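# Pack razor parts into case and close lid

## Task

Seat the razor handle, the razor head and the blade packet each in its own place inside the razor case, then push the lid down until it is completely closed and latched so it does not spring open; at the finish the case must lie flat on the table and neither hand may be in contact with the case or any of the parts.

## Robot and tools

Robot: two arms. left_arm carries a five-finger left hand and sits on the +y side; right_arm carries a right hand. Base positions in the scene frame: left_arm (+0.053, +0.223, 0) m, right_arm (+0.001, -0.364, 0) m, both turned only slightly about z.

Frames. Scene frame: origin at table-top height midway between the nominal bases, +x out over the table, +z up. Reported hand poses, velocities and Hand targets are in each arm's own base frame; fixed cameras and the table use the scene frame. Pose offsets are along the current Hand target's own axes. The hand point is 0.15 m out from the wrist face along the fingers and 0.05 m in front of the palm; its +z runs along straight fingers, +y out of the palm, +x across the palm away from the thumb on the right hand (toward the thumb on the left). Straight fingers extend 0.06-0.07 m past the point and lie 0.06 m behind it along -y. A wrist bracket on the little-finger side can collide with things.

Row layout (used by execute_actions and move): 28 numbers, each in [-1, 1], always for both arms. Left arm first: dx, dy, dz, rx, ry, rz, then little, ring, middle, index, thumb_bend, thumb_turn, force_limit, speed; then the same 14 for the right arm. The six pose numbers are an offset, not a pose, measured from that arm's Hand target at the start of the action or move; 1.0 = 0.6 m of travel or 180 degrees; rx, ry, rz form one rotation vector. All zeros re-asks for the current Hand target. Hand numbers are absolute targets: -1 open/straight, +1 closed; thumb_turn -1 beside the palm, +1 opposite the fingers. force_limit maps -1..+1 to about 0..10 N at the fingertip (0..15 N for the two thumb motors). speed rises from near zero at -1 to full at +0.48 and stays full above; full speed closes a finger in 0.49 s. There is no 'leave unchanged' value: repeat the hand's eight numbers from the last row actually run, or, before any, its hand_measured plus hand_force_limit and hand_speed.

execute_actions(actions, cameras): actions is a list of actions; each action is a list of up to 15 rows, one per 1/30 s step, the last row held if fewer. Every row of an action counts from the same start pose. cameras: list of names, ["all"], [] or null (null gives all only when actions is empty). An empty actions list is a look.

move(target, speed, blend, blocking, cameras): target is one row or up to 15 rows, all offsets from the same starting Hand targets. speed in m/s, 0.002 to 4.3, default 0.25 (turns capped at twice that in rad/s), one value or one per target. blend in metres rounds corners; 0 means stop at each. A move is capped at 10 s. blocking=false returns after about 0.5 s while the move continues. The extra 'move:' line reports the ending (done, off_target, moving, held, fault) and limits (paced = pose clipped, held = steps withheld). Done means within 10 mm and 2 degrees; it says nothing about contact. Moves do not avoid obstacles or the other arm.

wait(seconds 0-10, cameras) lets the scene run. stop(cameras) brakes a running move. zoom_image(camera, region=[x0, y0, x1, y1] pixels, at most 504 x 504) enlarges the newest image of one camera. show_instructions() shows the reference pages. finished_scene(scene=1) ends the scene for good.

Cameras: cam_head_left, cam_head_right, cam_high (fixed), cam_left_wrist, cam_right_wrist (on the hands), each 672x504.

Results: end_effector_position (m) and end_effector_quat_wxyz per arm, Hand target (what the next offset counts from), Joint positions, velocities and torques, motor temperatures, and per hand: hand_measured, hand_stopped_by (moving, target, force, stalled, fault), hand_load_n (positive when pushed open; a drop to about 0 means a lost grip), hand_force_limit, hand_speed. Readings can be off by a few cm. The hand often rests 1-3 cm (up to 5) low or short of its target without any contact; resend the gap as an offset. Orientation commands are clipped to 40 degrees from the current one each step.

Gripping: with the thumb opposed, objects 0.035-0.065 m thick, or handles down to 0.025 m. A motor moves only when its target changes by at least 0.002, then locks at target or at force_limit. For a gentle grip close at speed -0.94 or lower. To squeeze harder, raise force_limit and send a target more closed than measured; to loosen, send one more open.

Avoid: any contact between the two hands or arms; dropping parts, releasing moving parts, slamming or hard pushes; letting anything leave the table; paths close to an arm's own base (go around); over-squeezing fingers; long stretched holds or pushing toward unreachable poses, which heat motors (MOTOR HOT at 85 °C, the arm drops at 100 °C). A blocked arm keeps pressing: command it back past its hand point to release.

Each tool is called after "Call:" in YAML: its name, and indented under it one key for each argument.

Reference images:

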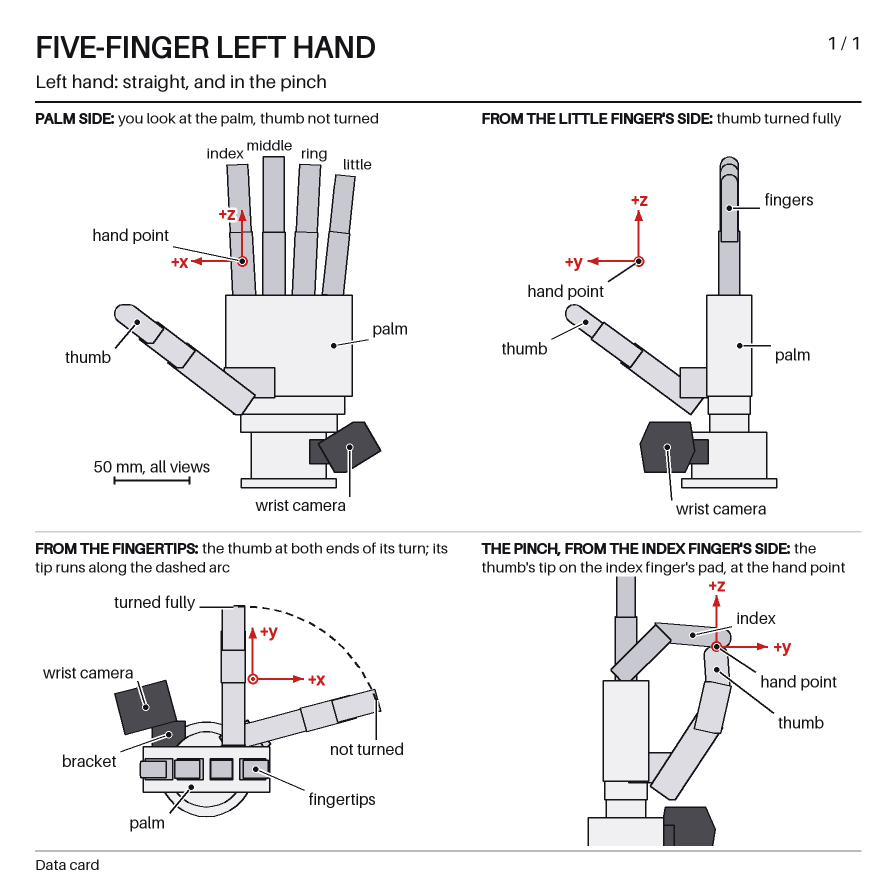

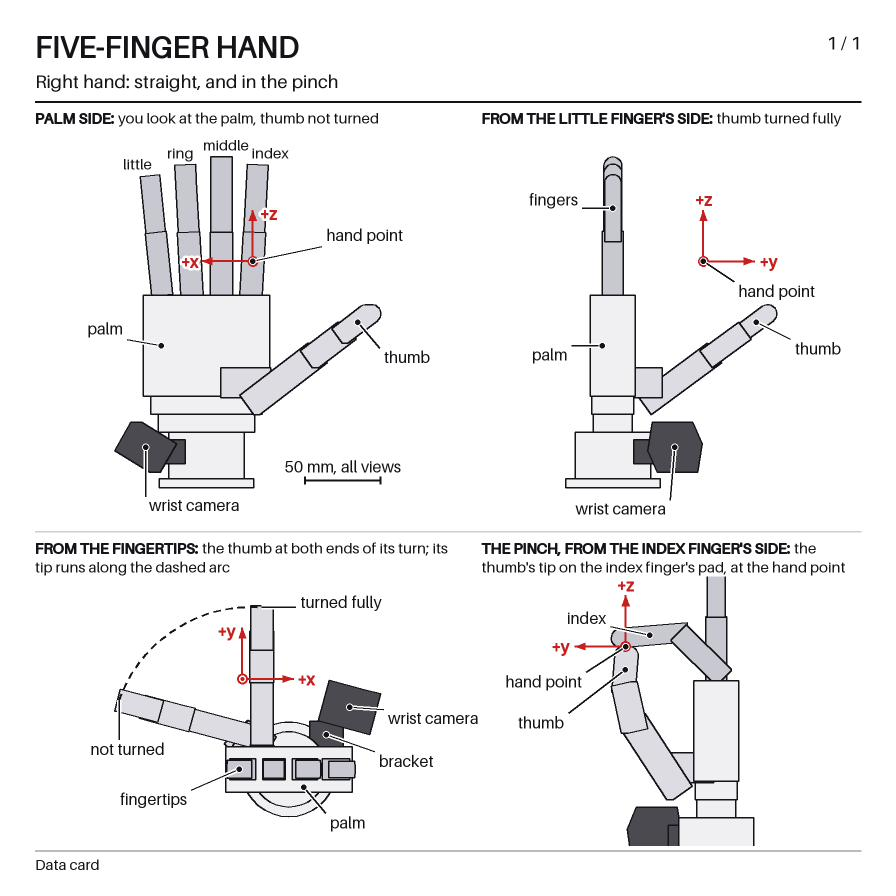

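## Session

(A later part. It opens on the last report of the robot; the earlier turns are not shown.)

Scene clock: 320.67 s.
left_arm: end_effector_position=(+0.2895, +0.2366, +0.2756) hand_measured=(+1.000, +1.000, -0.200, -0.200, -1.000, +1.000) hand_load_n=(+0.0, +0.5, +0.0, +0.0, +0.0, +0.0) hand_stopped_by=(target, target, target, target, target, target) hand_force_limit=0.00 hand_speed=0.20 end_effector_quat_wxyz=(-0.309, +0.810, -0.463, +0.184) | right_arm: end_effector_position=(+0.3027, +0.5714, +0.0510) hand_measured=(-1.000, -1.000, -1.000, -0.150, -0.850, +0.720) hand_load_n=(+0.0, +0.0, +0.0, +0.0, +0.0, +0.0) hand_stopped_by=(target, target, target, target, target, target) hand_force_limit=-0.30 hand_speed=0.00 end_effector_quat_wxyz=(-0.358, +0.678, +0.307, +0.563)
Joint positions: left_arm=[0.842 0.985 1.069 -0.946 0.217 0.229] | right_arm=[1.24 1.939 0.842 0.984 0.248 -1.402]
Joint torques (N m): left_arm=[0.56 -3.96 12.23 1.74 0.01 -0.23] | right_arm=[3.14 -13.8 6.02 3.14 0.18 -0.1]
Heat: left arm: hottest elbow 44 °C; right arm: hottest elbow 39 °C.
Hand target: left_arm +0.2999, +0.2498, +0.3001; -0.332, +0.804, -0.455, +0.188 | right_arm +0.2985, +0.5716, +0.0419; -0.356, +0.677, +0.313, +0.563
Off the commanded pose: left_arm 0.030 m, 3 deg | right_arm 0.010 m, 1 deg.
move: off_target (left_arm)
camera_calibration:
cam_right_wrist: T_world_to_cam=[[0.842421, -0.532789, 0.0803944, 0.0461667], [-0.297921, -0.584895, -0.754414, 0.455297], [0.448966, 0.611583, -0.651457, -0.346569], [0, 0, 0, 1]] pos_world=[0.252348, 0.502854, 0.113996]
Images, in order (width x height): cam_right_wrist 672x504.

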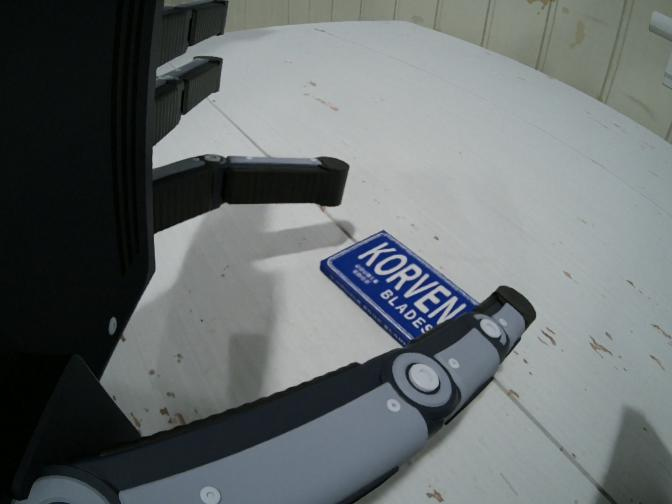

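Call:
move:
  target: [0,0,0,0,0,0,1,1,-0.2,-0.2,-1,1,0,0.2,-0.0152,0.0033,-0.0025,0,0,0,-1,-1,-1,-0.15,-0.85,0.72,-0.3,0]
  speed: 0.05
  cameras: ["cam_right_wrist"]

Call:
zoom_image:
  camera: "cam_right_wrist"
  region: [300, 150, 560, 345]

Scene clock: 322.97 s.
left_arm: end_effector_position=(+0.2895, +0.2366, +0.2756) hand_measured=(+1.000, +1.000, -0.200, -0.200, -1.000, +1.000) hand_load_n=(+0.0, +0.0, +0.0, -0.5, +0.0, +0.0) hand_stopped_by=(target, target, target, target, target, target) hand_force_limit=0.00 hand_speed=0.20 end_effector_quat_wxyz=(-0.309, +0.810, -0.463, +0.184) | right_arm: end_effector_position=(+0.3020, +0.5694, +0.0428) hand_measured=(-1.000, -1.000, -1.000, -0.150, -0.850, +0.720) hand_load_n=(+0.0, +0.0, +0.0, +0.0, +0.0, +0.0) hand_stopped_by=(target, target, target, target, target, target) hand_force_limit=-0.30 hand_speed=0.00 end_effector_quat_wxyz=(-0.358, +0.678, +0.307, +0.564)
Joint positions: left_arm=[0.842 0.985 1.069 -0.946 0.217 0.229] | right_arm=[1.24 1.96 0.836 1.012 0.248 -1.402]
Joint torques (N m): left_arm=[0.56 -3.96 12.25 1.74 0.01 -0.23] | right_arm=[2.55 -12.57 5.7 2.95 0.14 -0.09]
Heat: left arm: hottest elbow 44 °C; right arm: hottest elbow 38 °C.
Hand target: left_arm +0.2999, +0.2498, +0.3001; -0.332, +0.804, -0.455, +0.188 | right_arm +0.2977, +0.5689, +0.0327; -0.356, +0.677, +0.313, +0.563
Off the commanded pose: left_arm 0.030 m, 3 deg | right_arm 0.011 m, 1 deg.
move: off_target (left_arm, right_arm)
camera_calibration:
cam_right_wrist: T_world_to_cam=[[0.842389, -0.532889, 0.0800595, 0.046438], [-0.297543, -0.58384, -0.75538, 0.446922], [0.449276, 0.612503, -0.650378, -0.350989], [0, 0, 0, 1]] pos_world=[0.25155, 0.500659, 0.105602]
Images, in order (width x height): cam_right_wrist 672x504.

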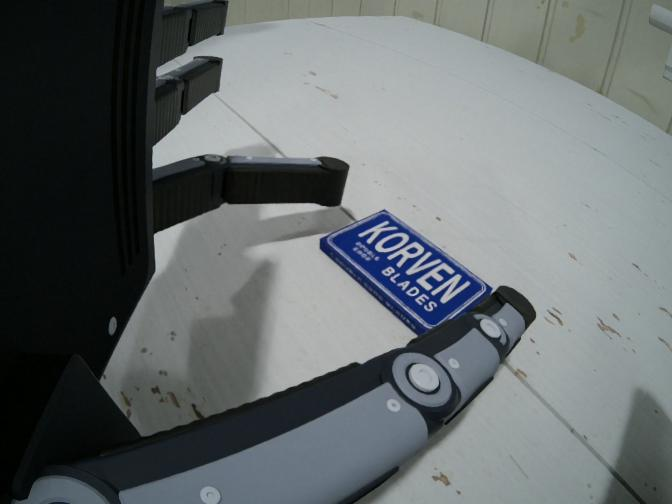

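Scaled by 1.938 from the camera's 672x504 image, which has a finer 960x720 frame.

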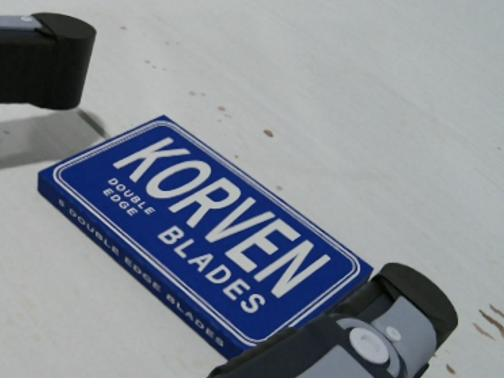

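Call:
move:
  target: [0,0,0,0,0,0,1,1,-0.2,-0.2,-1,1,0,0.2,-0.0085,0.0013,0.0052,0,0,0,-1,-1,-1,-0.15,-0.85,0.72,-0.3,0]
  speed: 0.05
  cameras: ["cam_right_wrist"]

Call:
zoom_image:
  camera: "cam_right_wrist"
  region: [300, 150, 560, 345]

Scene clock: 326.97 s.
left_arm: end_effector_position=(+0.2895, +0.2366, +0.2756) hand_measured=(+1.000, +1.000, -0.200, -0.200, -1.000, +1.000) hand_load_n=(+0.0, +0.0, +0.0, +0.0, +0.0, +0.0) hand_stopped_by=(target, target, target, target, target, target) hand_force_limit=0.00 hand_speed=0.20 end_effector_quat_wxyz=(-0.309, +0.810, -0.463, +0.184) | right_arm: end_effector_position=(+0.3016, +0.5684, +0.0339) hand_measured=(-1.000, -1.000, -1.000, -0.150, -0.850, +0.720) hand_load_n=(+0.0, +0.0, +0.0, +0.0, +0.0, +0.0) hand_stopped_by=(target, target, target, target, target, target) hand_force_limit=-0.30 hand_speed=0.00 end_effector_quat_wxyz=(-0.356, +0.680, +0.309, +0.562)
Joint positions: left_arm=[0.842 0.985 1.069 -0.946 0.217 0.229] | right_arm=[1.24 1.978 0.836 1.022 0.248 -1.402]
Joint torques (N m): left_arm=[0.5 -3.96 12.23 1.73 0.01 -0.23] | right_arm=[3.31 -13.22 6.3 3.03 0.11 -0.1]
Heat: left arm: hottest elbow 44 °C; right arm: hottest elbow 38 °C.
Hand target: left_arm +0.2999, +0.2498, +0.3001; -0.332, +0.804, -0.455, +0.188 | right_arm +0.2992, +0.5710, +0.0272; -0.356, +0.677, +0.313, +0.563
Off the commanded pose: left_arm 0.030 m, 3 deg | right_arm 0.008 m, 1 deg.
move: off_target (left_arm)
camera_calibration:
cam_right_wrist: T_world_to_cam=[[0.84258, -0.532296, 0.0819759, 0.0464298], [-0.299644, -0.589799, -0.749901, 0.443394], [0.447518, 0.607288, -0.656452, -0.352389], [0, 0, 0, 1]] pos_world=[0.25144, 0.500229, 0.0973687]
Images, in order (width x height): cam_right_wrist 672x504.

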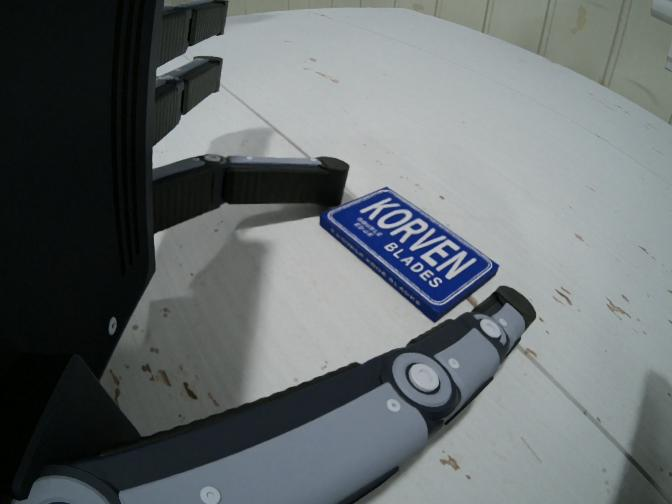

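Scaled by 1.938 from the camera's 672x504 image, which has a finer 960x720 frame.

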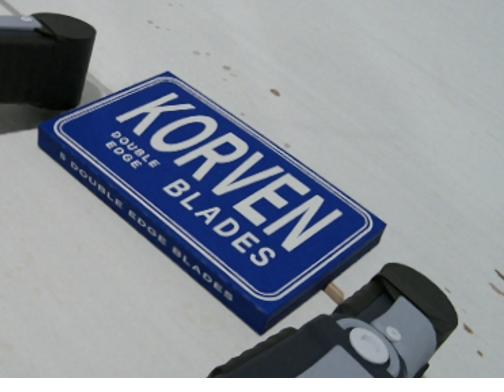

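Call:
zoom_image:
  camera: "cam_right_wrist"
  region: [310, 170, 410, 245]

Call:
zoom_image:
  camera: "cam_right_wrist"
  region: [410, 250, 510, 325]

Scaled by 5.040 from the camera's 672x504 image, which has a finer 960x720 frame.

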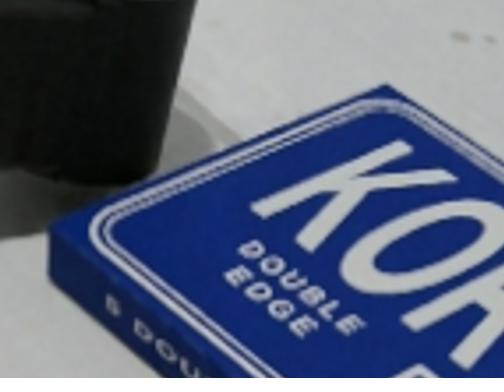

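Scaled by 5.040 from the camera's 672x504 image, which has a finer 960x720 frame.

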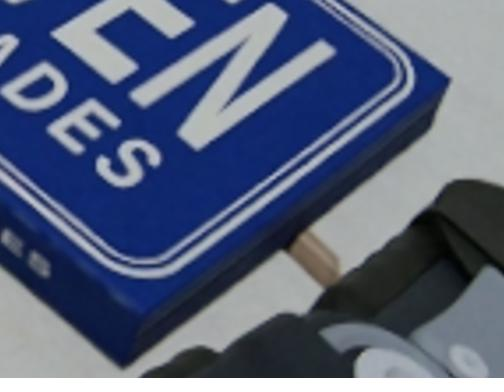

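Call:
move:
  target: [0,0,0,0,0,0,1,1,-0.2,-0.2,-1,1,0,0.2,0.0014,-0.0010,0.0133,0,0,0,-1,-1,-1,-0.15,-0.85,0.72,-0.3,0]
  speed: 0.05
  cameras: ["cam_right_wrist"]

Call:
zoom_image:
  camera: "cam_right_wrist"
  region: [300, 150, 560, 345]

Scene clock: 330.93 s.
left_arm: end_effector_position=(+0.2895, +0.2366, +0.2756) hand_measured=(+1.000, +1.000, -0.200, -0.200, -1.000, +1.000) hand_load_n=(+0.0, +0.0, +0.0, +0.0, +0.0, +0.0) hand_stopped_by=(target, target, target, target, target, target) hand_force_limit=0.00 hand_speed=0.20 end_effector_quat_wxyz=(-0.309, +0.810, -0.463, +0.184) | right_arm: end_effector_position=(+0.3015, +0.5682, +0.0316) hand_measured=(-1.000, -1.000, -1.000, -0.150, -0.850, +0.720) hand_load_n=(-0.5, +0.0, +0.0, -0.5, +0.0, +0.5) hand_stopped_by=(target, target, target, target, target, target) hand_force_limit=-0.30 hand_speed=0.00 end_effector_quat_wxyz=(-0.354, +0.681, +0.311, +0.561)
Joint positions: left_arm=[0.842 0.985 1.069 -0.946 0.217 0.229] | right_arm=[1.24 1.982 0.836 1.022 0.247 -1.406]
Joint velocities: left_arm=[within noise] | right_arm=[0.005 -0.005 0.002 -0.022 0.022 -0.154]
Joint torques (N m): left_arm=[0.56 -3.96 12.25 1.73 0.01 -0.23] | right_arm=[2.55 -11.69 8.2 2.71 0.02 -0.07]
Heat: left arm: hottest elbow 44 °C; right arm: hottest elbow 37 °C.
Hand target: left_arm +0.2999, +0.2498, +0.3001; -0.332, +0.804, -0.455, +0.188 | right_arm +0.3031, +0.5780, +0.0274; -0.356, +0.677, +0.313, +0.563
Off the commanded pose: left_arm 0.030 m, 3 deg | right_arm 0.011 m, 1 deg.
move: off_target (left_arm, right_arm)
camera_calibration:
cam_right_wrist: T_world_to_cam=[[0.843304, -0.530432, 0.0864908, 0.0452533], [-0.297321, -0.594513, -0.747097, 0.443461], [0.447705, 0.604314, -0.659064, -0.351916], [0, 0, 0, 1]] pos_world=[0.251242, 0.500315, 0.09546]
Images, in order (width x height): cam_right_wrist 672x504.

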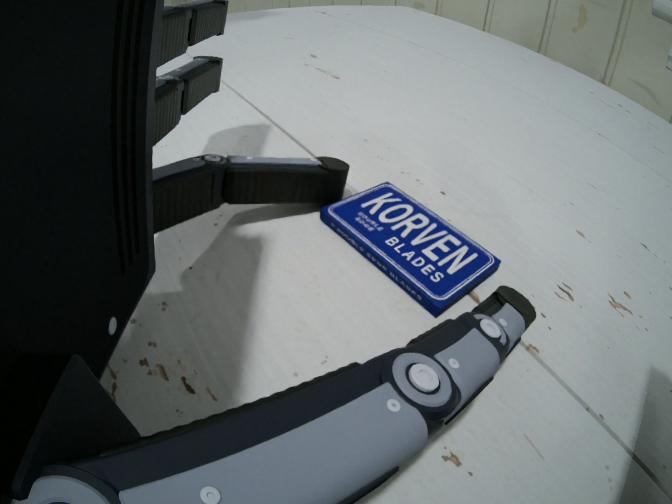

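Scaled by 1.938 from the camera's 672x504 image, which has a finer 960x720 frame.

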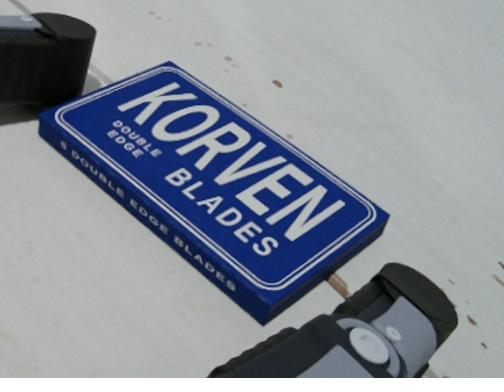

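Call:
move:
  target: [0,0,0,0,0,0,1,1,-0.2,-0.2,-1,1,0,0.2,0.0082,-0.0014,0.0081,0,0,0,-1,-1,-1,-0.15,-0.85,0.72,-0.3,0]
  speed: 0.05

Scene clock: 332.33 s.
left_arm: end_effector_position=(+0.2895, +0.2366, +0.2756) hand_measured=(+1.000, +1.000, -0.200, -0.200, -1.000, +1.000) hand_load_n=(+0.0, +0.0, +0.0, +0.0, +0.0, +0.0) hand_stopped_by=(target, target, target, target, target, target) hand_force_limit=0.00 hand_speed=0.20 end_effector_quat_wxyz=(-0.309, +0.810, -0.463, +0.184) | right_arm: end_effector_position=(+0.3028, +0.5737, +0.0361) hand_measured=(-1.000, -1.000, -1.000, -0.150, -0.850, +0.720) hand_load_n=(+0.0, +0.0, +0.0, +0.0, +0.0, +0.5) hand_stopped_by=(target, target, target, target, target, target) hand_force_limit=-0.30 hand_speed=0.00 end_effector_quat_wxyz=(-0.358, +0.677, +0.309, +0.564)
Joint positions: left_arm=[0.842 0.985 1.069 -0.946 0.217 0.229] | right_arm=[1.24 1.983 0.849 1.022 0.244 -1.406]
Joint torques (N m): left_arm=[0.56 -3.96 12.25 1.74 0.01 -0.23] | right_arm=[2.84 -13.22 8.51 2 0.08 -0.07]
Heat: left arm: hottest elbow 44 °C; right arm: hottest elbow 37 °C.
Hand target: left_arm +0.2999, +0.2498, +0.3001; -0.332, +0.804, -0.455, +0.188 | right_arm +0.3059, +0.5827, +0.0316; -0.356, +0.677, +0.313, +0.563
Off the commanded pose: left_arm 0.030 m, 3 deg | right_arm 0.010 m, 1 deg.
move: off_target (left_arm)

Call:
move:
  target: [0,0,0,0,0,0,1,1,-0.2,-0.2,-1,1,0,0.2,-0.0063,0.0033,0.0005,0,0,0,-1,-1,-1,-0.15,-0.85,0.72,-0.3,0]
  speed: 0.05
  cameras: ["cam_right_wrist"]

Call:
zoom_image:
  camera: "cam_right_wrist"
  region: [300, 150, 560, 345]

Scene clock: 333.53 s.
left_arm: end_effector_position=(+0.2895, +0.2366, +0.2756) hand_measured=(+1.000, +1.000, -0.200, -0.200, -1.000, +1.000) hand_load_n=(+0.0, +0.0, +0.0, +0.0, +0.0, +0.0) hand_stopped_by=(target, target, target, target, target, target) hand_force_limit=0.00 hand_speed=0.20 end_effector_quat_wxyz=(-0.309, +0.810, -0.463, +0.184) | right_arm: end_effector_position=(+0.3023, +0.5735, +0.0318) hand_measured=(-1.000, -1.000, -1.000, -0.150, -0.850, +0.720) hand_load_n=(+0.0, +0.0, +0.0, -0.5, +0.0, +0.5) hand_stopped_by=(target, target, target, target, target, target) hand_force_limit=-0.30 hand_speed=0.00 end_effector_quat_wxyz=(-0.357, +0.678, +0.312, +0.561)
Joint positions: left_arm=[0.842 0.985 1.069 -0.946 0.217 0.229] | right_arm=[1.24 1.99 0.85 1.022 0.241 -1.407]
Joint torques (N m): left_arm=[0.5 -3.96 12.23 1.73 0.01 -0.23] | right_arm=[2.73 -12.92 8.54 2.43 0.05 -0.1]
Heat: left arm: hottest elbow 44 °C; right arm: hottest elbow 37 °C.
Hand target: left_arm +0.2999, +0.2498, +0.3001; -0.332, +0.804, -0.455, +0.188 | right_arm +0.3071, +0.5818, +0.0277; -0.356, +0.677, +0.313, +0.563
Off the commanded pose: left_arm 0.030 m, 3 deg | right_arm 0.010 m, 0 deg.
move: off_target (left_arm)
camera_calibration:
cam_right_wrist: T_world_to_cam=[[0.84622, -0.525931, 0.085494, 0.0439584], [-0.292694, -0.592894, -0.750205, 0.444704], [0.445245, 0.609814, -0.655655, -0.357934], [0, 0, 0, 1]] pos_world=[0.252332, 0.505055, 0.0951791]
Images, in order (width x height): cam_right_wrist 672x504.

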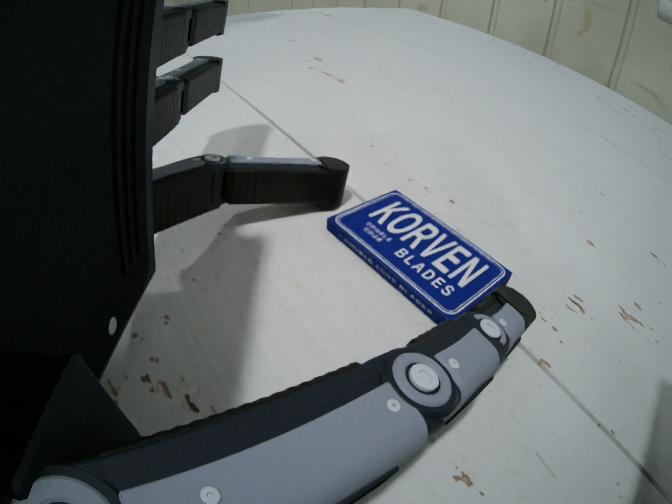

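Scaled by 1.938 from the camera's 672x504 image, which has a finer 960x720 frame.

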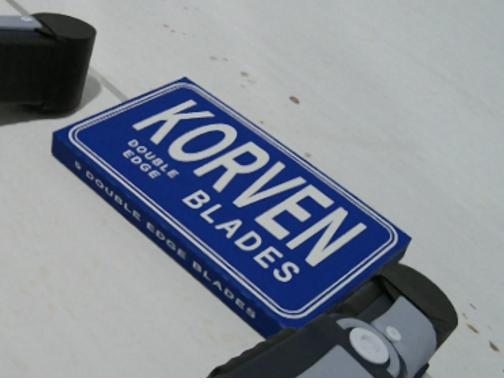

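Call:
execute_actions:
  actions:
    - [[0,0,0,0,0,0,1,1,-0.2,-0.2,-1,1,0,0.2,0,0,0,0,0,0,-1,-1,-1,0.2,-0.85,0.72,-0.3,-0.85]]
    - [[0,0,0,0,0,0,1,1,-0.2,-0.2,-1,1,0,0.2,0,0,0,0,0,0,-1,-1,-1,0.2,-0.85,0.72,-0.3,-0.85]]
    - [[0,0,0,0,0,0,1,1,-0.2,-0.2,-1,1,0,0.2,0,0,0,0,0,0,-1,-1,-1,0.2,-0.85,0.72,-0.3,-0.85]]
  cameras: ["cam_right_wrist"]

Call:
zoom_image:
  camera: "cam_right_wrist"
  region: [300, 150, 560, 345]

Scene clock: 336.63 s.
left_arm: end_effector_position=(+0.2895, +0.2366, +0.2756) hand_measured=(+1.000, +1.000, -0.200, -0.200, -1.000, +1.000) hand_load_n=(+0.0, +0.0, +0.0, +0.0, +0.0, +0.0) hand_stopped_by=(target, target, target, target, target, target) hand_force_limit=0.00 hand_speed=0.20 end_effector_quat_wxyz=(-0.309, +0.810, -0.463, +0.184) | right_arm: end_effector_position=(+0.3022, +0.5736, +0.0315) hand_measured=(-1.000, -1.000, -1.000, +0.000, -0.850, +0.720) hand_load_n=(+0.0, +0.0, +0.0, +4.0, +3.0, -0.5) hand_stopped_by=(target, target, target, force, target, target) hand_force_limit=-0.30 hand_speed=-0.85 end_effector_quat_wxyz=(-0.357, +0.678, +0.312, +0.561)
Joint positions: left_arm=[0.842 0.985 1.069 -0.946 0.217 0.229] | right_arm=[1.24 1.991 0.85 1.022 0.24 -1.407]
Joint torques (N m): left_arm=[0.56 -3.96 12.23 1.73 0.01 -0.23] | right_arm=[1.96 -13.04 8.38 2.25 -0.01 -0.11]
Heat: left arm: hottest elbow 44 °C; right arm: hottest elbow 37 °C.
Hand target: left_arm +0.2999, +0.2498, +0.3001; -0.332, +0.804, -0.455, +0.188 | right_arm +0.3071, +0.5818, +0.0279; -0.356, +0.677, +0.313, +0.563
Off the commanded pose: left_arm 0.030 m, 3 deg | right_arm 0.010 m, 0 deg.
camera_calibration:
cam_right_wrist: T_world_to_cam=[[0.846612, -0.525305, 0.0854566, 0.0436203], [-0.292457, -0.593341, -0.749944, 0.444753], [0.444654, 0.609919, -0.655958, -0.358003], [0, 0, 0, 1]] pos_world=[0.252329, 0.505156, 0.0949772]
Images, in order (width x height): cam_right_wrist 672x504.

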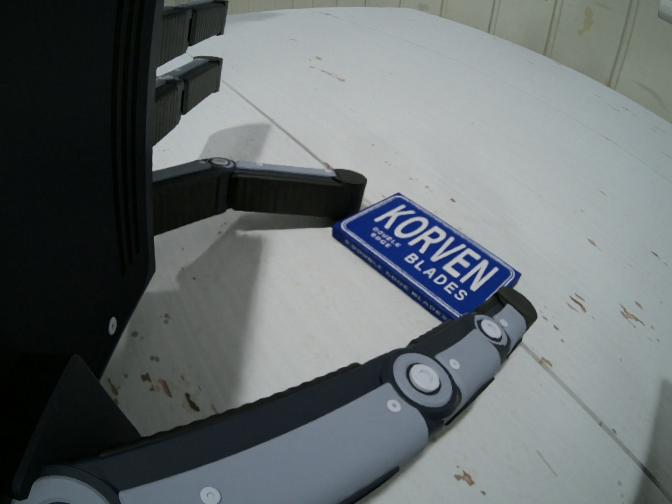

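Scaled by 1.938 from the camera's 672x504 image, which has a finer 960x720 frame.

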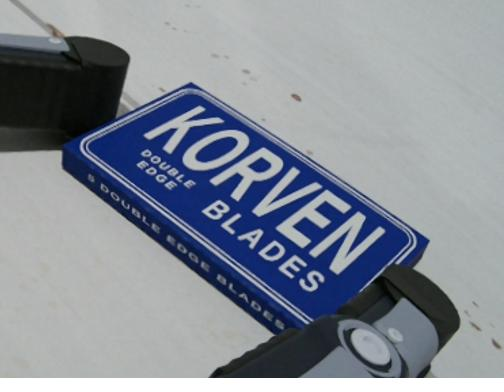

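Call:
move:
  target: [0,0,0,0,0,0,1,1,-0.2,-0.2,-1,1,0,0.2,0.0575,-0.0076,-0.0067,0,0,0,-1,-1,-1,0.2,-0.85,0.72,-0.3,-0.85]
  speed: 0.05
  cameras: ["cam_right_wrist"]

Scene clock: 338.27 s.
left_arm: end_effector_position=(+0.2895, +0.2366, +0.2756) hand_measured=(+1.000, +1.000, -0.200, -0.200, -1.000, +1.000) hand_load_n=(+0.0, +0.0, +0.0, +0.0, +0.0, +0.0) hand_stopped_by=(target, target, target, target, target, target) hand_force_limit=0.00 hand_speed=0.20 end_effector_quat_wxyz=(-0.309, +0.810, -0.463, +0.184) | right_arm: end_effector_position=(+0.3023, +0.5738, +0.0510) hand_measured=(-1.000, -1.000, -1.000, +0.000, -0.850, +0.720) hand_load_n=(+0.0, +0.0, +0.0, +4.0, +3.5, +0.0) hand_stopped_by=(target, target, target, force, target, target) hand_force_limit=-0.30 hand_speed=-0.85 end_effector_quat_wxyz=(-0.352, +0.682, +0.316, +0.557)
Joint positions: left_arm=[0.842 0.985 1.069 -0.946 0.217 0.229] | right_arm=[1.24 1.93 0.85 0.945 0.24 -1.409]
Joint torques (N m): left_arm=[0.56 -4.01 12.23 1.74 0.01 -0.23] | right_arm=[2.37 -15.44 8.5 1.96 0.05 -0.05]
Heat: left arm: hottest elbow 44 °C; right arm: hottest elbow 37 °C.
Hand target: left_arm +0.2999, +0.2498, +0.3001; -0.332, +0.804, -0.455, +0.188 | right_arm +0.3070, +0.5818, +0.0628; -0.356, +0.677, +0.313, +0.563
Off the commanded pose: left_arm 0.030 m, 3 deg | right_arm 0.015 m, 1 deg.
move: off_target (left_arm, right_arm)
camera_calibration:
cam_right_wrist: T_world_to_cam=[[0.847035, -0.523723, 0.090805, 0.0406024], [-0.294883, -0.605141, -0.739492, 0.466402], [0.442239, 0.599599, -0.667012, -0.338217], [0, 0, 0, 1]] pos_world=[0.252715, 0.506298, 0.115619]
Images, in order (width x height): cam_right_wrist 672x504.

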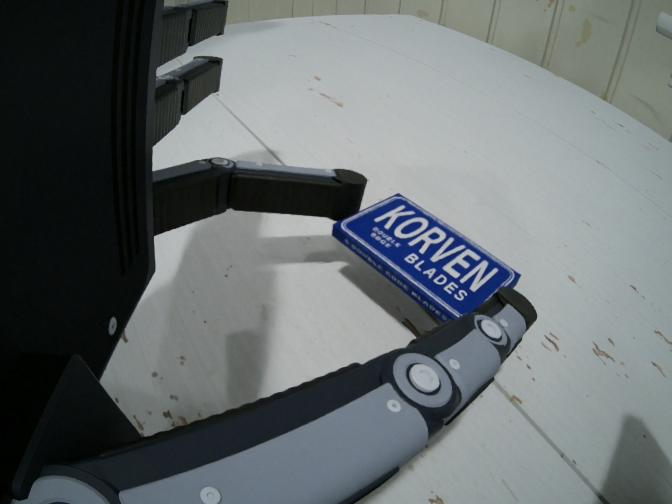

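Call:
move:
  target:
    - [0,0,0,0,0,0,1,1,-0.2,-0.2,-1,1,0,0.2,0.2134,-0.0282,-0.0249,0,0,0,-1,-1,-1,0.2,-0.85,0.72,-0.3,-0.85]
    - [0,0,0,0,0,0,1,1,-0.2,-0.2,-1,1,0,0.2,0.216,0.1233,-0.278,-0.3555,0.0359,0.3718,-1,-1,-1,0.2,-0.85,0.72,-0.3,-0.85]
  speed: [0.12,0.2]
  blend: [0.03,0]
  cameras: ["cam_right_wrist", "cam_high", "cam_head_left"]

Scene clock: 349.27 s.
left_arm: end_effector_position=(+0.2895, +0.2366, +0.2756) hand_measured=(+1.000, +1.000, -0.200, -0.200, -1.000, +1.000) hand_load_n=(+0.5, +0.0, +0.0, +0.0, +0.0, +0.0) hand_stopped_by=(target, target, target, target, target, target) hand_force_limit=0.00 hand_speed=0.20 end_effector_quat_wxyz=(-0.309, +0.810, -0.463, +0.184) | right_arm: end_effector_position=(+0.2923, +0.3939, +0.1794) hand_measured=(-1.000, -1.000, -1.000, +0.000, -0.850, +0.720) hand_load_n=(+0.0, +0.0, +0.0, +4.0, +3.0, +0.0) hand_stopped_by=(target, target, target, force, target, target) hand_force_limit=-0.30 hand_speed=-0.85 end_effector_quat_wxyz=(-0.200, +0.789, -0.425, +0.396)
Joint positions: left_arm=[0.842 0.985 1.069 -0.946 0.217 0.229] | right_arm=[1.157 1.445 1.185 -0.851 0.827 0.369]
Joint torques (N m): left_arm=[0.56 -3.96 12.25 1.74 0.01 -0.23] | right_arm=[2.02 -11.63 14.35 1.01 0.65 0.11]
Heat: left arm: hottest elbow 44 °C; right arm: hottest elbow 37 °C.
Hand target: left_arm +0.2999, +0.2498, +0.3001; -0.332, +0.804, -0.455, +0.188 | right_arm +0.3000, +0.4049, +0.1998; -0.217, +0.780, -0.437, +0.393
Off the commanded pose: left_arm 0.030 m, 3 deg | right_arm 0.024 m, 3 deg.
move: off_target (left_arm, right_arm)
camera_calibration:
cam_right_wrist: T_world_to_cam=[[-0.422327, -0.727675, -0.540489, 0.507867], [-0.806506, 0.573827, -0.142372, 0.027563], [0.413748, 0.375781, -0.829217, -0.0146221], [0, 0, 0, 1]] pos_world=[0.242765, 0.35924, 0.266296]
Images, in order (width x height): cam_head_left 672x504, cam_high 672x504, cam_right_wrist 672x504.

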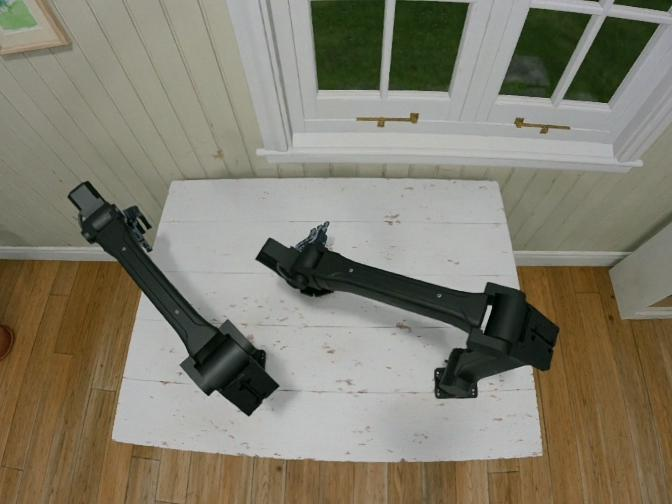

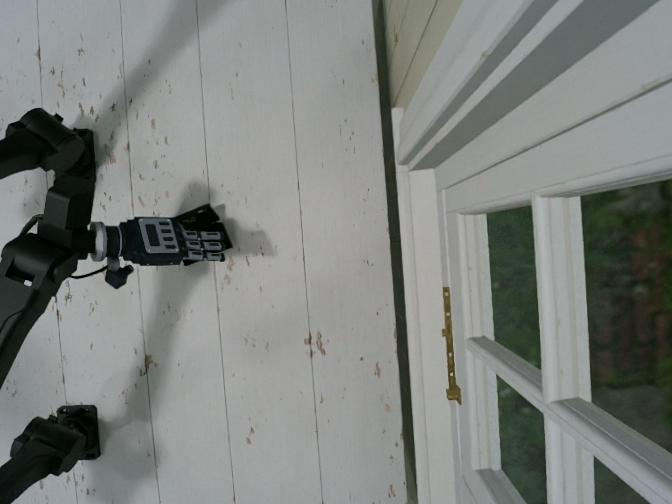

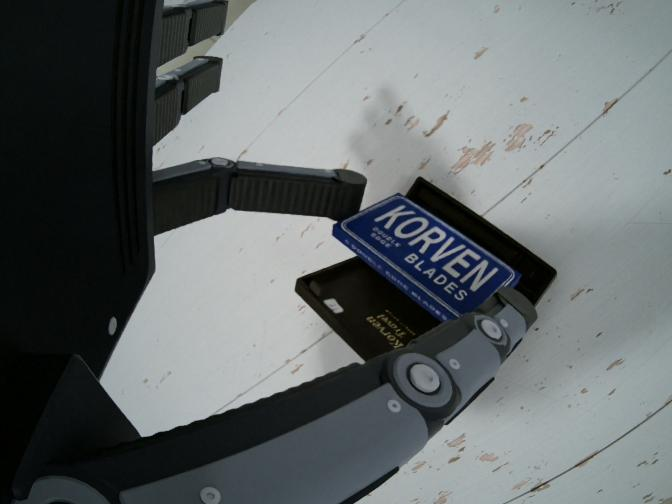

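Call:
zoom_image:
  camera: "cam_right_wrist"
  region: [280, 150, 580, 375]

Scaled by 1.680 from the camera's 672x504 image, which has a finer 960x720 frame.

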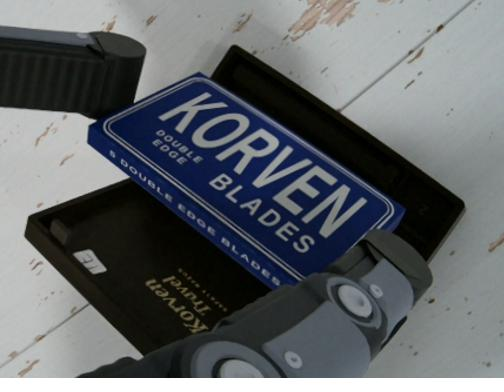

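Call:
move:
  target: [0,0,0,0,0,0,1,1,-0.2,-0.2,-1,1,0,0.2,-0.0705,0.1098,0.1038,-0.0045,0.0072,0.0063,-1,-1,-1,0.2,-0.85,0.72,-0.3,-0.85]
  speed: 0.1
  cameras: ["cam_right_wrist"]

Call:
zoom_image:
  camera: "cam_right_wrist"
  region: [280, 150, 580, 375]

Scene clock: 352.70 s.
left_arm: end_effector_position=(+0.2895, +0.2366, +0.2756) hand_measured=(+1.000, +1.000, -0.200, -0.200, -1.000, +1.000) hand_load_n=(+0.0, +0.0, +0.0, +0.0, +0.0, +0.0) hand_stopped_by=(target, target, target, target, target, target) hand_force_limit=0.00 hand_speed=0.20 end_effector_quat_wxyz=(-0.309, +0.810, -0.463, +0.184) | right_arm: end_effector_position=(+0.2984, +0.4065, +0.1082) hand_measured=(-1.000, -1.000, -1.000, +0.000, -0.850, +0.720) hand_load_n=(+0.0, +0.0, +0.0, +4.0, +3.5, +0.0) hand_stopped_by=(target, target, target, force, target, target) hand_force_limit=-0.30 hand_speed=-0.85 end_effector_quat_wxyz=(-0.213, +0.776, -0.443, +0.395)
Joint positions: left_arm=[0.842 0.985 1.069 -0.946 0.217 0.229] | right_arm=[1.157 1.536 1.083 -0.647 0.837 0.411]
Joint torques (N m): left_arm=[0.56 -3.96 12.23 1.74 0.01 -0.23] | right_arm=[1.61 -10.93 9.07 2.17 0.82 0.14]
Heat: left arm: hottest elbow 44 °C; right arm: hottest elbow 37 °C.
Hand target: left_arm +0.2999, +0.2498, +0.3001; -0.332, +0.804, -0.455, +0.188 | right_arm +0.3032, +0.4061, +0.0998; -0.210, +0.772, -0.450, +0.396
Off the commanded pose: left_arm 0.030 m, 3 deg | right_arm 0.010 m, 1 deg.
move: off_target (left_arm)
camera_calibration:
cam_right_wrist: T_world_to_cam=[[-0.436003, -0.692772, -0.574428, 0.474662], [-0.787057, 0.603049, -0.129896, -0.00385957], [0.436396, 0.395473, -0.808183, -0.0979869], [0, 0, 0, 1]] pos_world=[0.246677, 0.369911, 0.192966]
Images, in order (width x height): cam_right_wrist 672x504.

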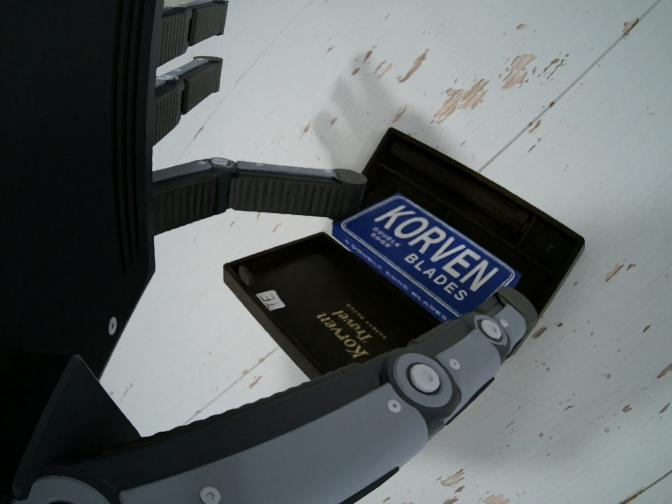

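Scaled by 1.680 from the camera's 672x504 image, which has a finer 960x720 frame.

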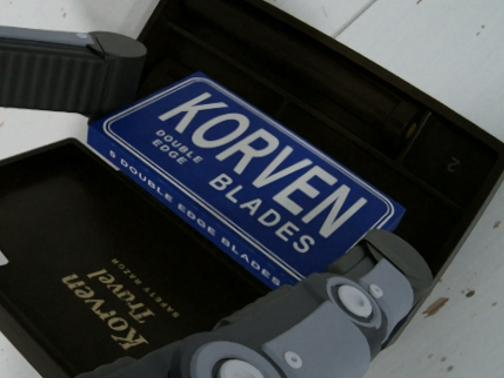

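Call:
move:
  target: [0,0,0,0,0,0,1,1,-0.2,-0.2,-1,1,0,0.2,-0.0265,0.045,0.0415,0,0,0,-1,-1,-1,0.2,-0.85,0.72,-0.3,-0.85]
  speed: 0.08
  cameras: ["cam_right_wrist"]

Call:
zoom_image:
  camera: "cam_right_wrist"
  region: [280, 100, 640, 370]

Scene clock: 354.97 s.
left_arm: end_effector_position=(+0.2895, +0.2366, +0.2756) hand_measured=(+1.000, +1.000, -0.200, -0.200, -1.000, +1.000) hand_load_n=(+0.0, +0.0, +0.0, +0.0, +0.0, +0.0) hand_stopped_by=(target, target, target, target, target, target) hand_force_limit=0.00 hand_speed=0.20 end_effector_quat_wxyz=(-0.309, +0.810, -0.463, +0.184) | right_arm: end_effector_position=(+0.3001, +0.4066, +0.0685) hand_measured=(-1.000, -1.000, -1.000, +0.000, -0.850, +0.720) hand_load_n=(+0.0, -0.5, +0.0, +4.0, +3.0, +0.0) hand_stopped_by=(target, target, target, force, target, target) hand_force_limit=-0.30 hand_speed=-0.85 end_effector_quat_wxyz=(-0.214, +0.775, -0.445, +0.396)
Joint positions: left_arm=[0.842 0.985 1.069 -0.946 0.217 0.229] | right_arm=[1.154 1.591 1.029 -0.534 0.837 0.411]
Joint torques (N m): left_arm=[0.56 -4.01 12.23 1.73 0.01 -0.23] | right_arm=[1.32 -10.81 8.58 2.26 0.8 0.07]
Heat: left arm: hottest elbow 44 °C; right arm: hottest elbow 37 °C.
Hand target: left_arm +0.2999, +0.2498, +0.3001; -0.332, +0.804, -0.455, +0.188 | right_arm +0.3043, +0.4053, +0.0597; -0.210, +0.772, -0.450, +0.396
Off the commanded pose: left_arm 0.030 m, 3 deg | right_arm 0.010 m, 1 deg.
move: off_target (left_arm)
camera_calibration:
cam_right_wrist: T_world_to_cam=[[-0.437245, -0.689643, -0.577243, 0.451951], [-0.785074, 0.6058, -0.12909, -0.00957106], [0.43872, 0.396734, -0.806304, -0.13218], [0, 0, 0, 1]] pos_world=[0.248089, 0.369923, 0.153073]
Images, in order (width x height): cam_right_wrist 672x504.

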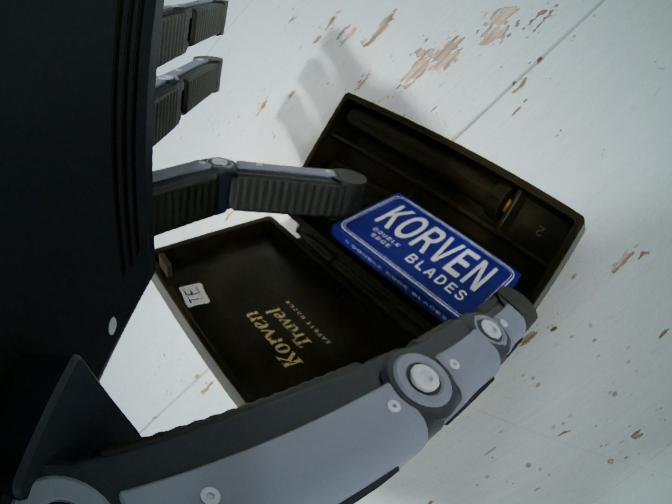

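Scaled by 1.400 from the camera's 672x504 image, which has a finer 960x720 frame.

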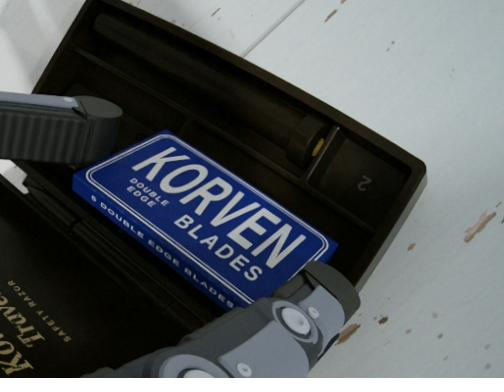

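Call:
move:
  target: [0,0,0,0,0,0,1,1,-0.2,-0.2,-1,1,0,0.2,-0.011,0.0212,0.0183,0,0,0,-1,-1,-1,0.2,-0.85,0.72,-0.3,-0.85]
  speed: 0.05
  cameras: ["cam_right_wrist"]

Call:
zoom_image:
  camera: "cam_right_wrist"
  region: [280, 80, 640, 350]

Scene clock: 357.60 s.
left_arm: end_effector_position=(+0.2895, +0.2366, +0.2756) hand_measured=(+1.000, +1.000, -0.200, -0.200, -1.000, +1.000) hand_load_n=(+0.0, +0.0, +0.0, +0.0, +0.0, +0.0) hand_stopped_by=(target, target, target, target, target, target) hand_force_limit=0.00 hand_speed=0.20 end_effector_quat_wxyz=(-0.309, +0.810, -0.463, +0.184) | right_arm: end_effector_position=(+0.3010, +0.4073, +0.0532) hand_measured=(-1.000, -1.000, -1.000, +0.000, -0.850, +0.720) hand_load_n=(+0.0, +0.0, +0.0, +4.0, +3.5, +0.0) hand_stopped_by=(target, target, target, force, target, target) hand_force_limit=-0.30 hand_speed=-0.85 end_effector_quat_wxyz=(-0.217, +0.773, -0.446, +0.395)
Joint positions: left_arm=[0.842 0.985 1.069 -0.946 0.217 0.229] | right_arm=[1.153 1.614 1.008 -0.483 0.837 0.411]
Joint torques (N m): left_arm=[0.56 -3.96 12.23 1.73 0.01 -0.23] | right_arm=[2.08 -10.81 8.14 2.26 0.71 0.06]
Heat: left arm: hottest elbow 44 °C; right arm: hottest elbow 37 °C.
Hand target: left_arm +0.2999, +0.2498, +0.3001; -0.332, +0.804, -0.455, +0.188 | right_arm +0.3047, +0.4040, +0.0416; -0.210, +0.772, -0.450, +0.396
Off the commanded pose: left_arm 0.030 m, 3 deg | right_arm 0.012 m, 1 deg.
move: off_target (left_arm, right_arm)
camera_calibration:
cam_right_wrist: T_world_to_cam=[[-0.436338, -0.685302, -0.58307, 0.442229], [-0.784011, 0.607542, -0.127354, -0.0123404], [0.441515, 0.401564, -0.802378, -0.148174], [0, 0, 0, 1]] pos_world=[0.248707, 0.370059, 0.137387]
Images, in order (width x height): cam_right_wrist 672x504.

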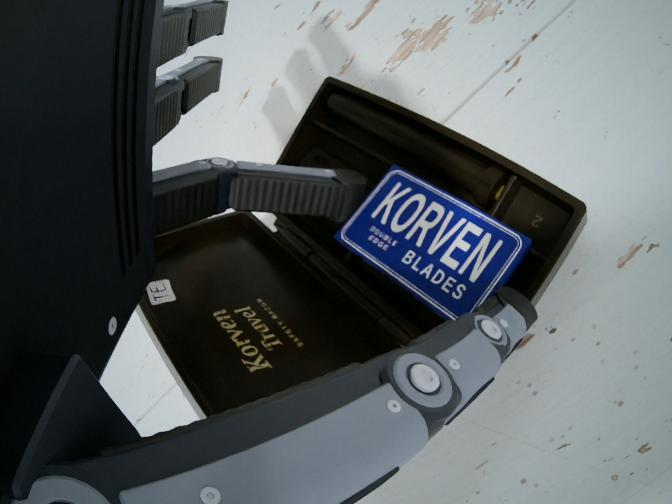

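Scaled by 1.400 from the camera's 672x504 image, which has a finer 960x720 frame.

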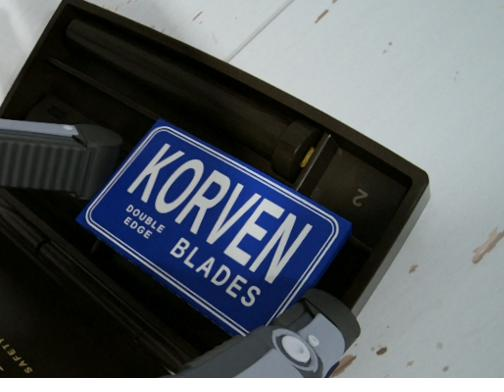

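Call:
zoom_image:
  camera: "cam_right_wrist"
  region: [270, 80, 420, 192]

Call:
zoom_image:
  camera: "cam_right_wrist"
  region: [480, 150, 600, 300]

Scaled by 3.360 from the camera's 672x504 image, which has a finer 960x720 frame.

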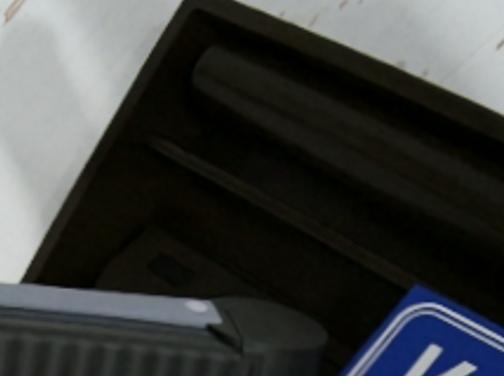

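Scaled by 3.360 from the camera's 672x504 image, which has a finer 960x720 frame.

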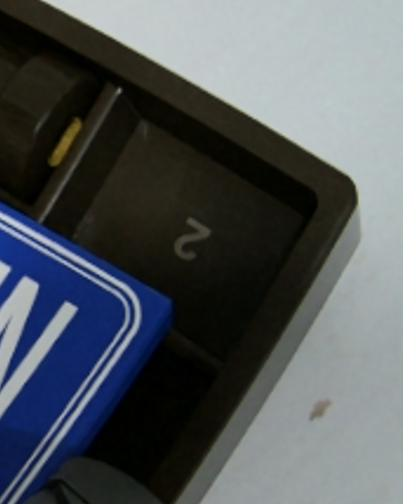

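Call:
move:
  target: [0,0,0,0,0,0,1,1,-0.2,-0.2,-1,1,0,0.2,0.0023,-0.0124,-0.0177,0,0,0,-1,-1,-1,0.2,-0.85,0.72,-0.3,-0.85]
  speed: 0.05
  cameras: ["cam_right_wrist"]

Call:
zoom_image:
  camera: "cam_right_wrist"
  region: [280, 80, 640, 350]

Scene clock: 365.63 s.
left_arm: end_effector_position=(+0.2895, +0.2366, +0.2756) hand_measured=(+1.000, +1.000, -0.200, -0.200, -1.000, +1.000) hand_load_n=(+0.0, +0.0, +0.0, +0.0, +0.0, +0.0) hand_stopped_by=(target, target, target, target, target, target) hand_force_limit=0.00 hand_speed=0.20 end_effector_quat_wxyz=(-0.309, +0.810, -0.463, +0.184) | right_arm: end_effector_position=(+0.2999, +0.4038, +0.0523) hand_measured=(-1.000, -1.000, -1.000, +0.000, -0.850, +0.720) hand_load_n=(+0.0, +0.0, +0.0, +4.0, +3.5, +0.0) hand_stopped_by=(target, target, target, force, target, target) hand_force_limit=-0.30 hand_speed=-0.85 end_effector_quat_wxyz=(-0.210, +0.774, -0.447, +0.397)
Joint positions: left_arm=[0.842 0.985 1.069 -0.946 0.217 0.229] | right_arm=[1.153 1.614 1.008 -0.5 0.84 0.418]
Joint torques (N m): left_arm=[0.56 -4.01 12.25 1.74 0.01 -0.23] | right_arm=[2.32 -11.46 9.78 0.8 0.76 0.09]
Heat: left arm: hottest elbow 44 °C; right arm: hottest elbow 36 °C.
Hand target: left_arm +0.2999, +0.2498, +0.3001; -0.332, +0.804, -0.455, +0.188 | right_arm +0.3005, +0.4070, +0.0536; -0.210, +0.772, -0.450, +0.396
Off the commanded pose: left_arm 0.030 m, 3 deg | right_arm 0.003 m, 0 deg.
move: off_target (left_arm)
camera_calibration:
cam_right_wrist: T_world_to_cam=[[-0.442384, -0.689016, -0.574067, 0.441672], [-0.781037, 0.610594, -0.130979, -0.013158], [0.440769, 0.390425, -0.808264, -0.141982], [0, 0, 0, 1]] pos_world=[0.247693, 0.367786, 0.137067]
Images, in order (width x height): cam_right_wrist 672x504.

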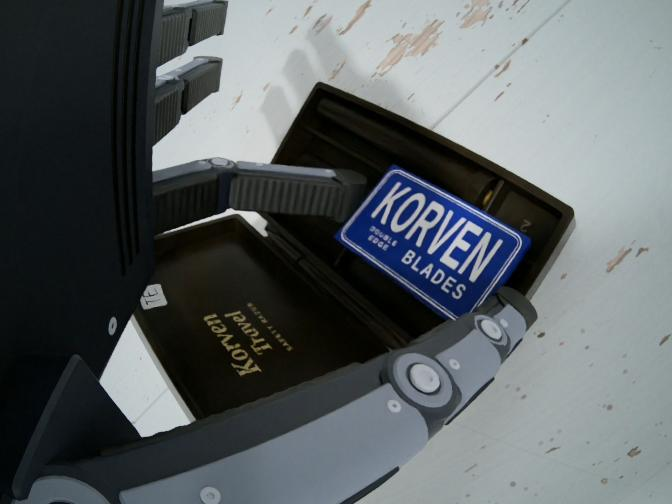

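Scaled by 1.400 from the camera's 672x504 image, which has a finer 960x720 frame.

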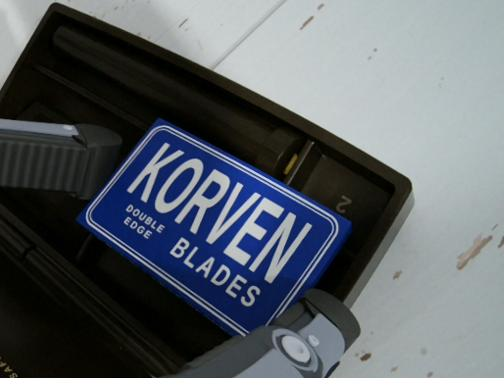

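Call:
move:
  target: [0,0,0,0,0,0,1,1,-0.2,-0.2,-1,1,0,0.2,0.0002,-0.0455,-0.0218,0,0,0,-1,-1,-1,0.2,-0.85,0.72,-0.3,-0.85]
  speed: 0.05
  cameras: ["cam_right_wrist"]

Call:
zoom_image:
  camera: "cam_right_wrist"
  region: [280, 80, 640, 350]

Scene clock: 367.23 s.
left_arm: end_effector_position=(+0.2895, +0.2366, +0.2756) hand_measured=(+1.000, +1.000, -0.200, -0.200, -1.000, +1.000) hand_load_n=(+0.0, +0.0, +0.0, +0.0, +0.0, +0.0) hand_stopped_by=(target, target, target, target, target, target) hand_force_limit=0.00 hand_speed=0.20 end_effector_quat_wxyz=(-0.309, +0.810, -0.463, +0.184) | right_arm: end_effector_position=(+0.3004, +0.4050, +0.0651) hand_measured=(-1.000, -1.000, -1.000, +0.000, -0.850, +0.720) hand_load_n=(+0.0, +0.0, +0.0, +4.0, +3.5, +0.0) hand_stopped_by=(target, target, target, force, target, target) hand_force_limit=-0.30 hand_speed=-0.85 end_effector_quat_wxyz=(-0.195, +0.778, -0.444, +0.398)
Joint positions: left_arm=[0.842 0.985 1.069 -0.946 0.217 0.229] | right_arm=[1.153 1.614 1.055 -0.585 0.841 0.425]
Joint torques (N m): left_arm=[0.56 -3.96 12.25 1.74 0.01 -0.23] | right_arm=[2.96 -12.4 12.66 1.05 0.79 0.07]
Heat: left arm: hottest elbow 44 °C; right arm: hottest elbow 36 °C.
Hand target: left_arm +0.2999, +0.2498, +0.3001; -0.332, +0.804, -0.455, +0.188 | right_arm +0.3045, +0.4213, +0.0802; -0.210, +0.772, -0.450, +0.396
Off the commanded pose: left_arm 0.030 m, 3 deg | right_arm 0.022 m, 2 deg.
move: off_target (left_arm, right_arm)
camera_calibration:
cam_right_wrist: T_world_to_cam=[[-0.453602, -0.703623, -0.546955, 0.457623], [-0.780127, 0.610208, -0.138016, -0.0114567], [0.430868, 0.36409, -0.825707, -0.117611], [0, 0, 0, 1]] pos_world=[0.249316, 0.371806, 0.151606]
Images, in order (width x height): cam_right_wrist 672x504.

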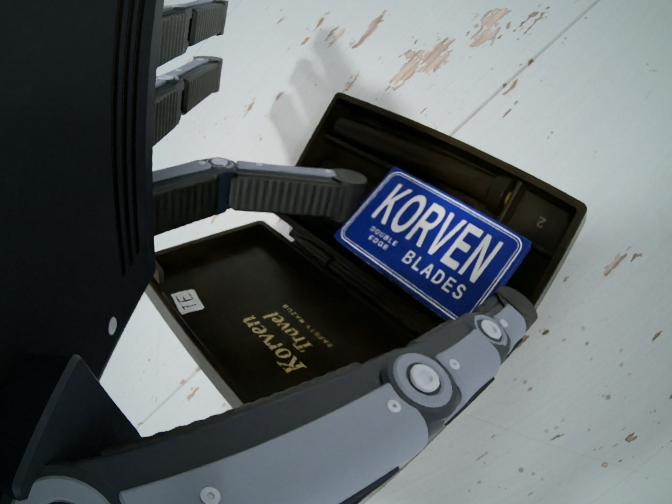

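Scaled by 1.400 from the camera's 672x504 image, which has a finer 960x720 frame.

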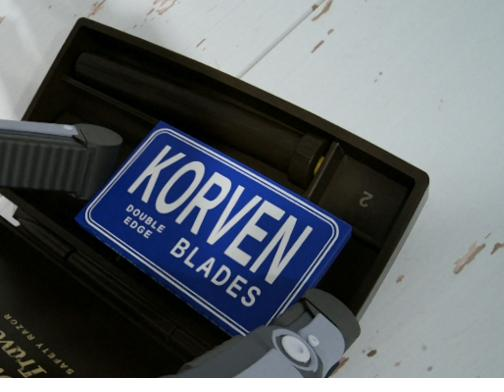

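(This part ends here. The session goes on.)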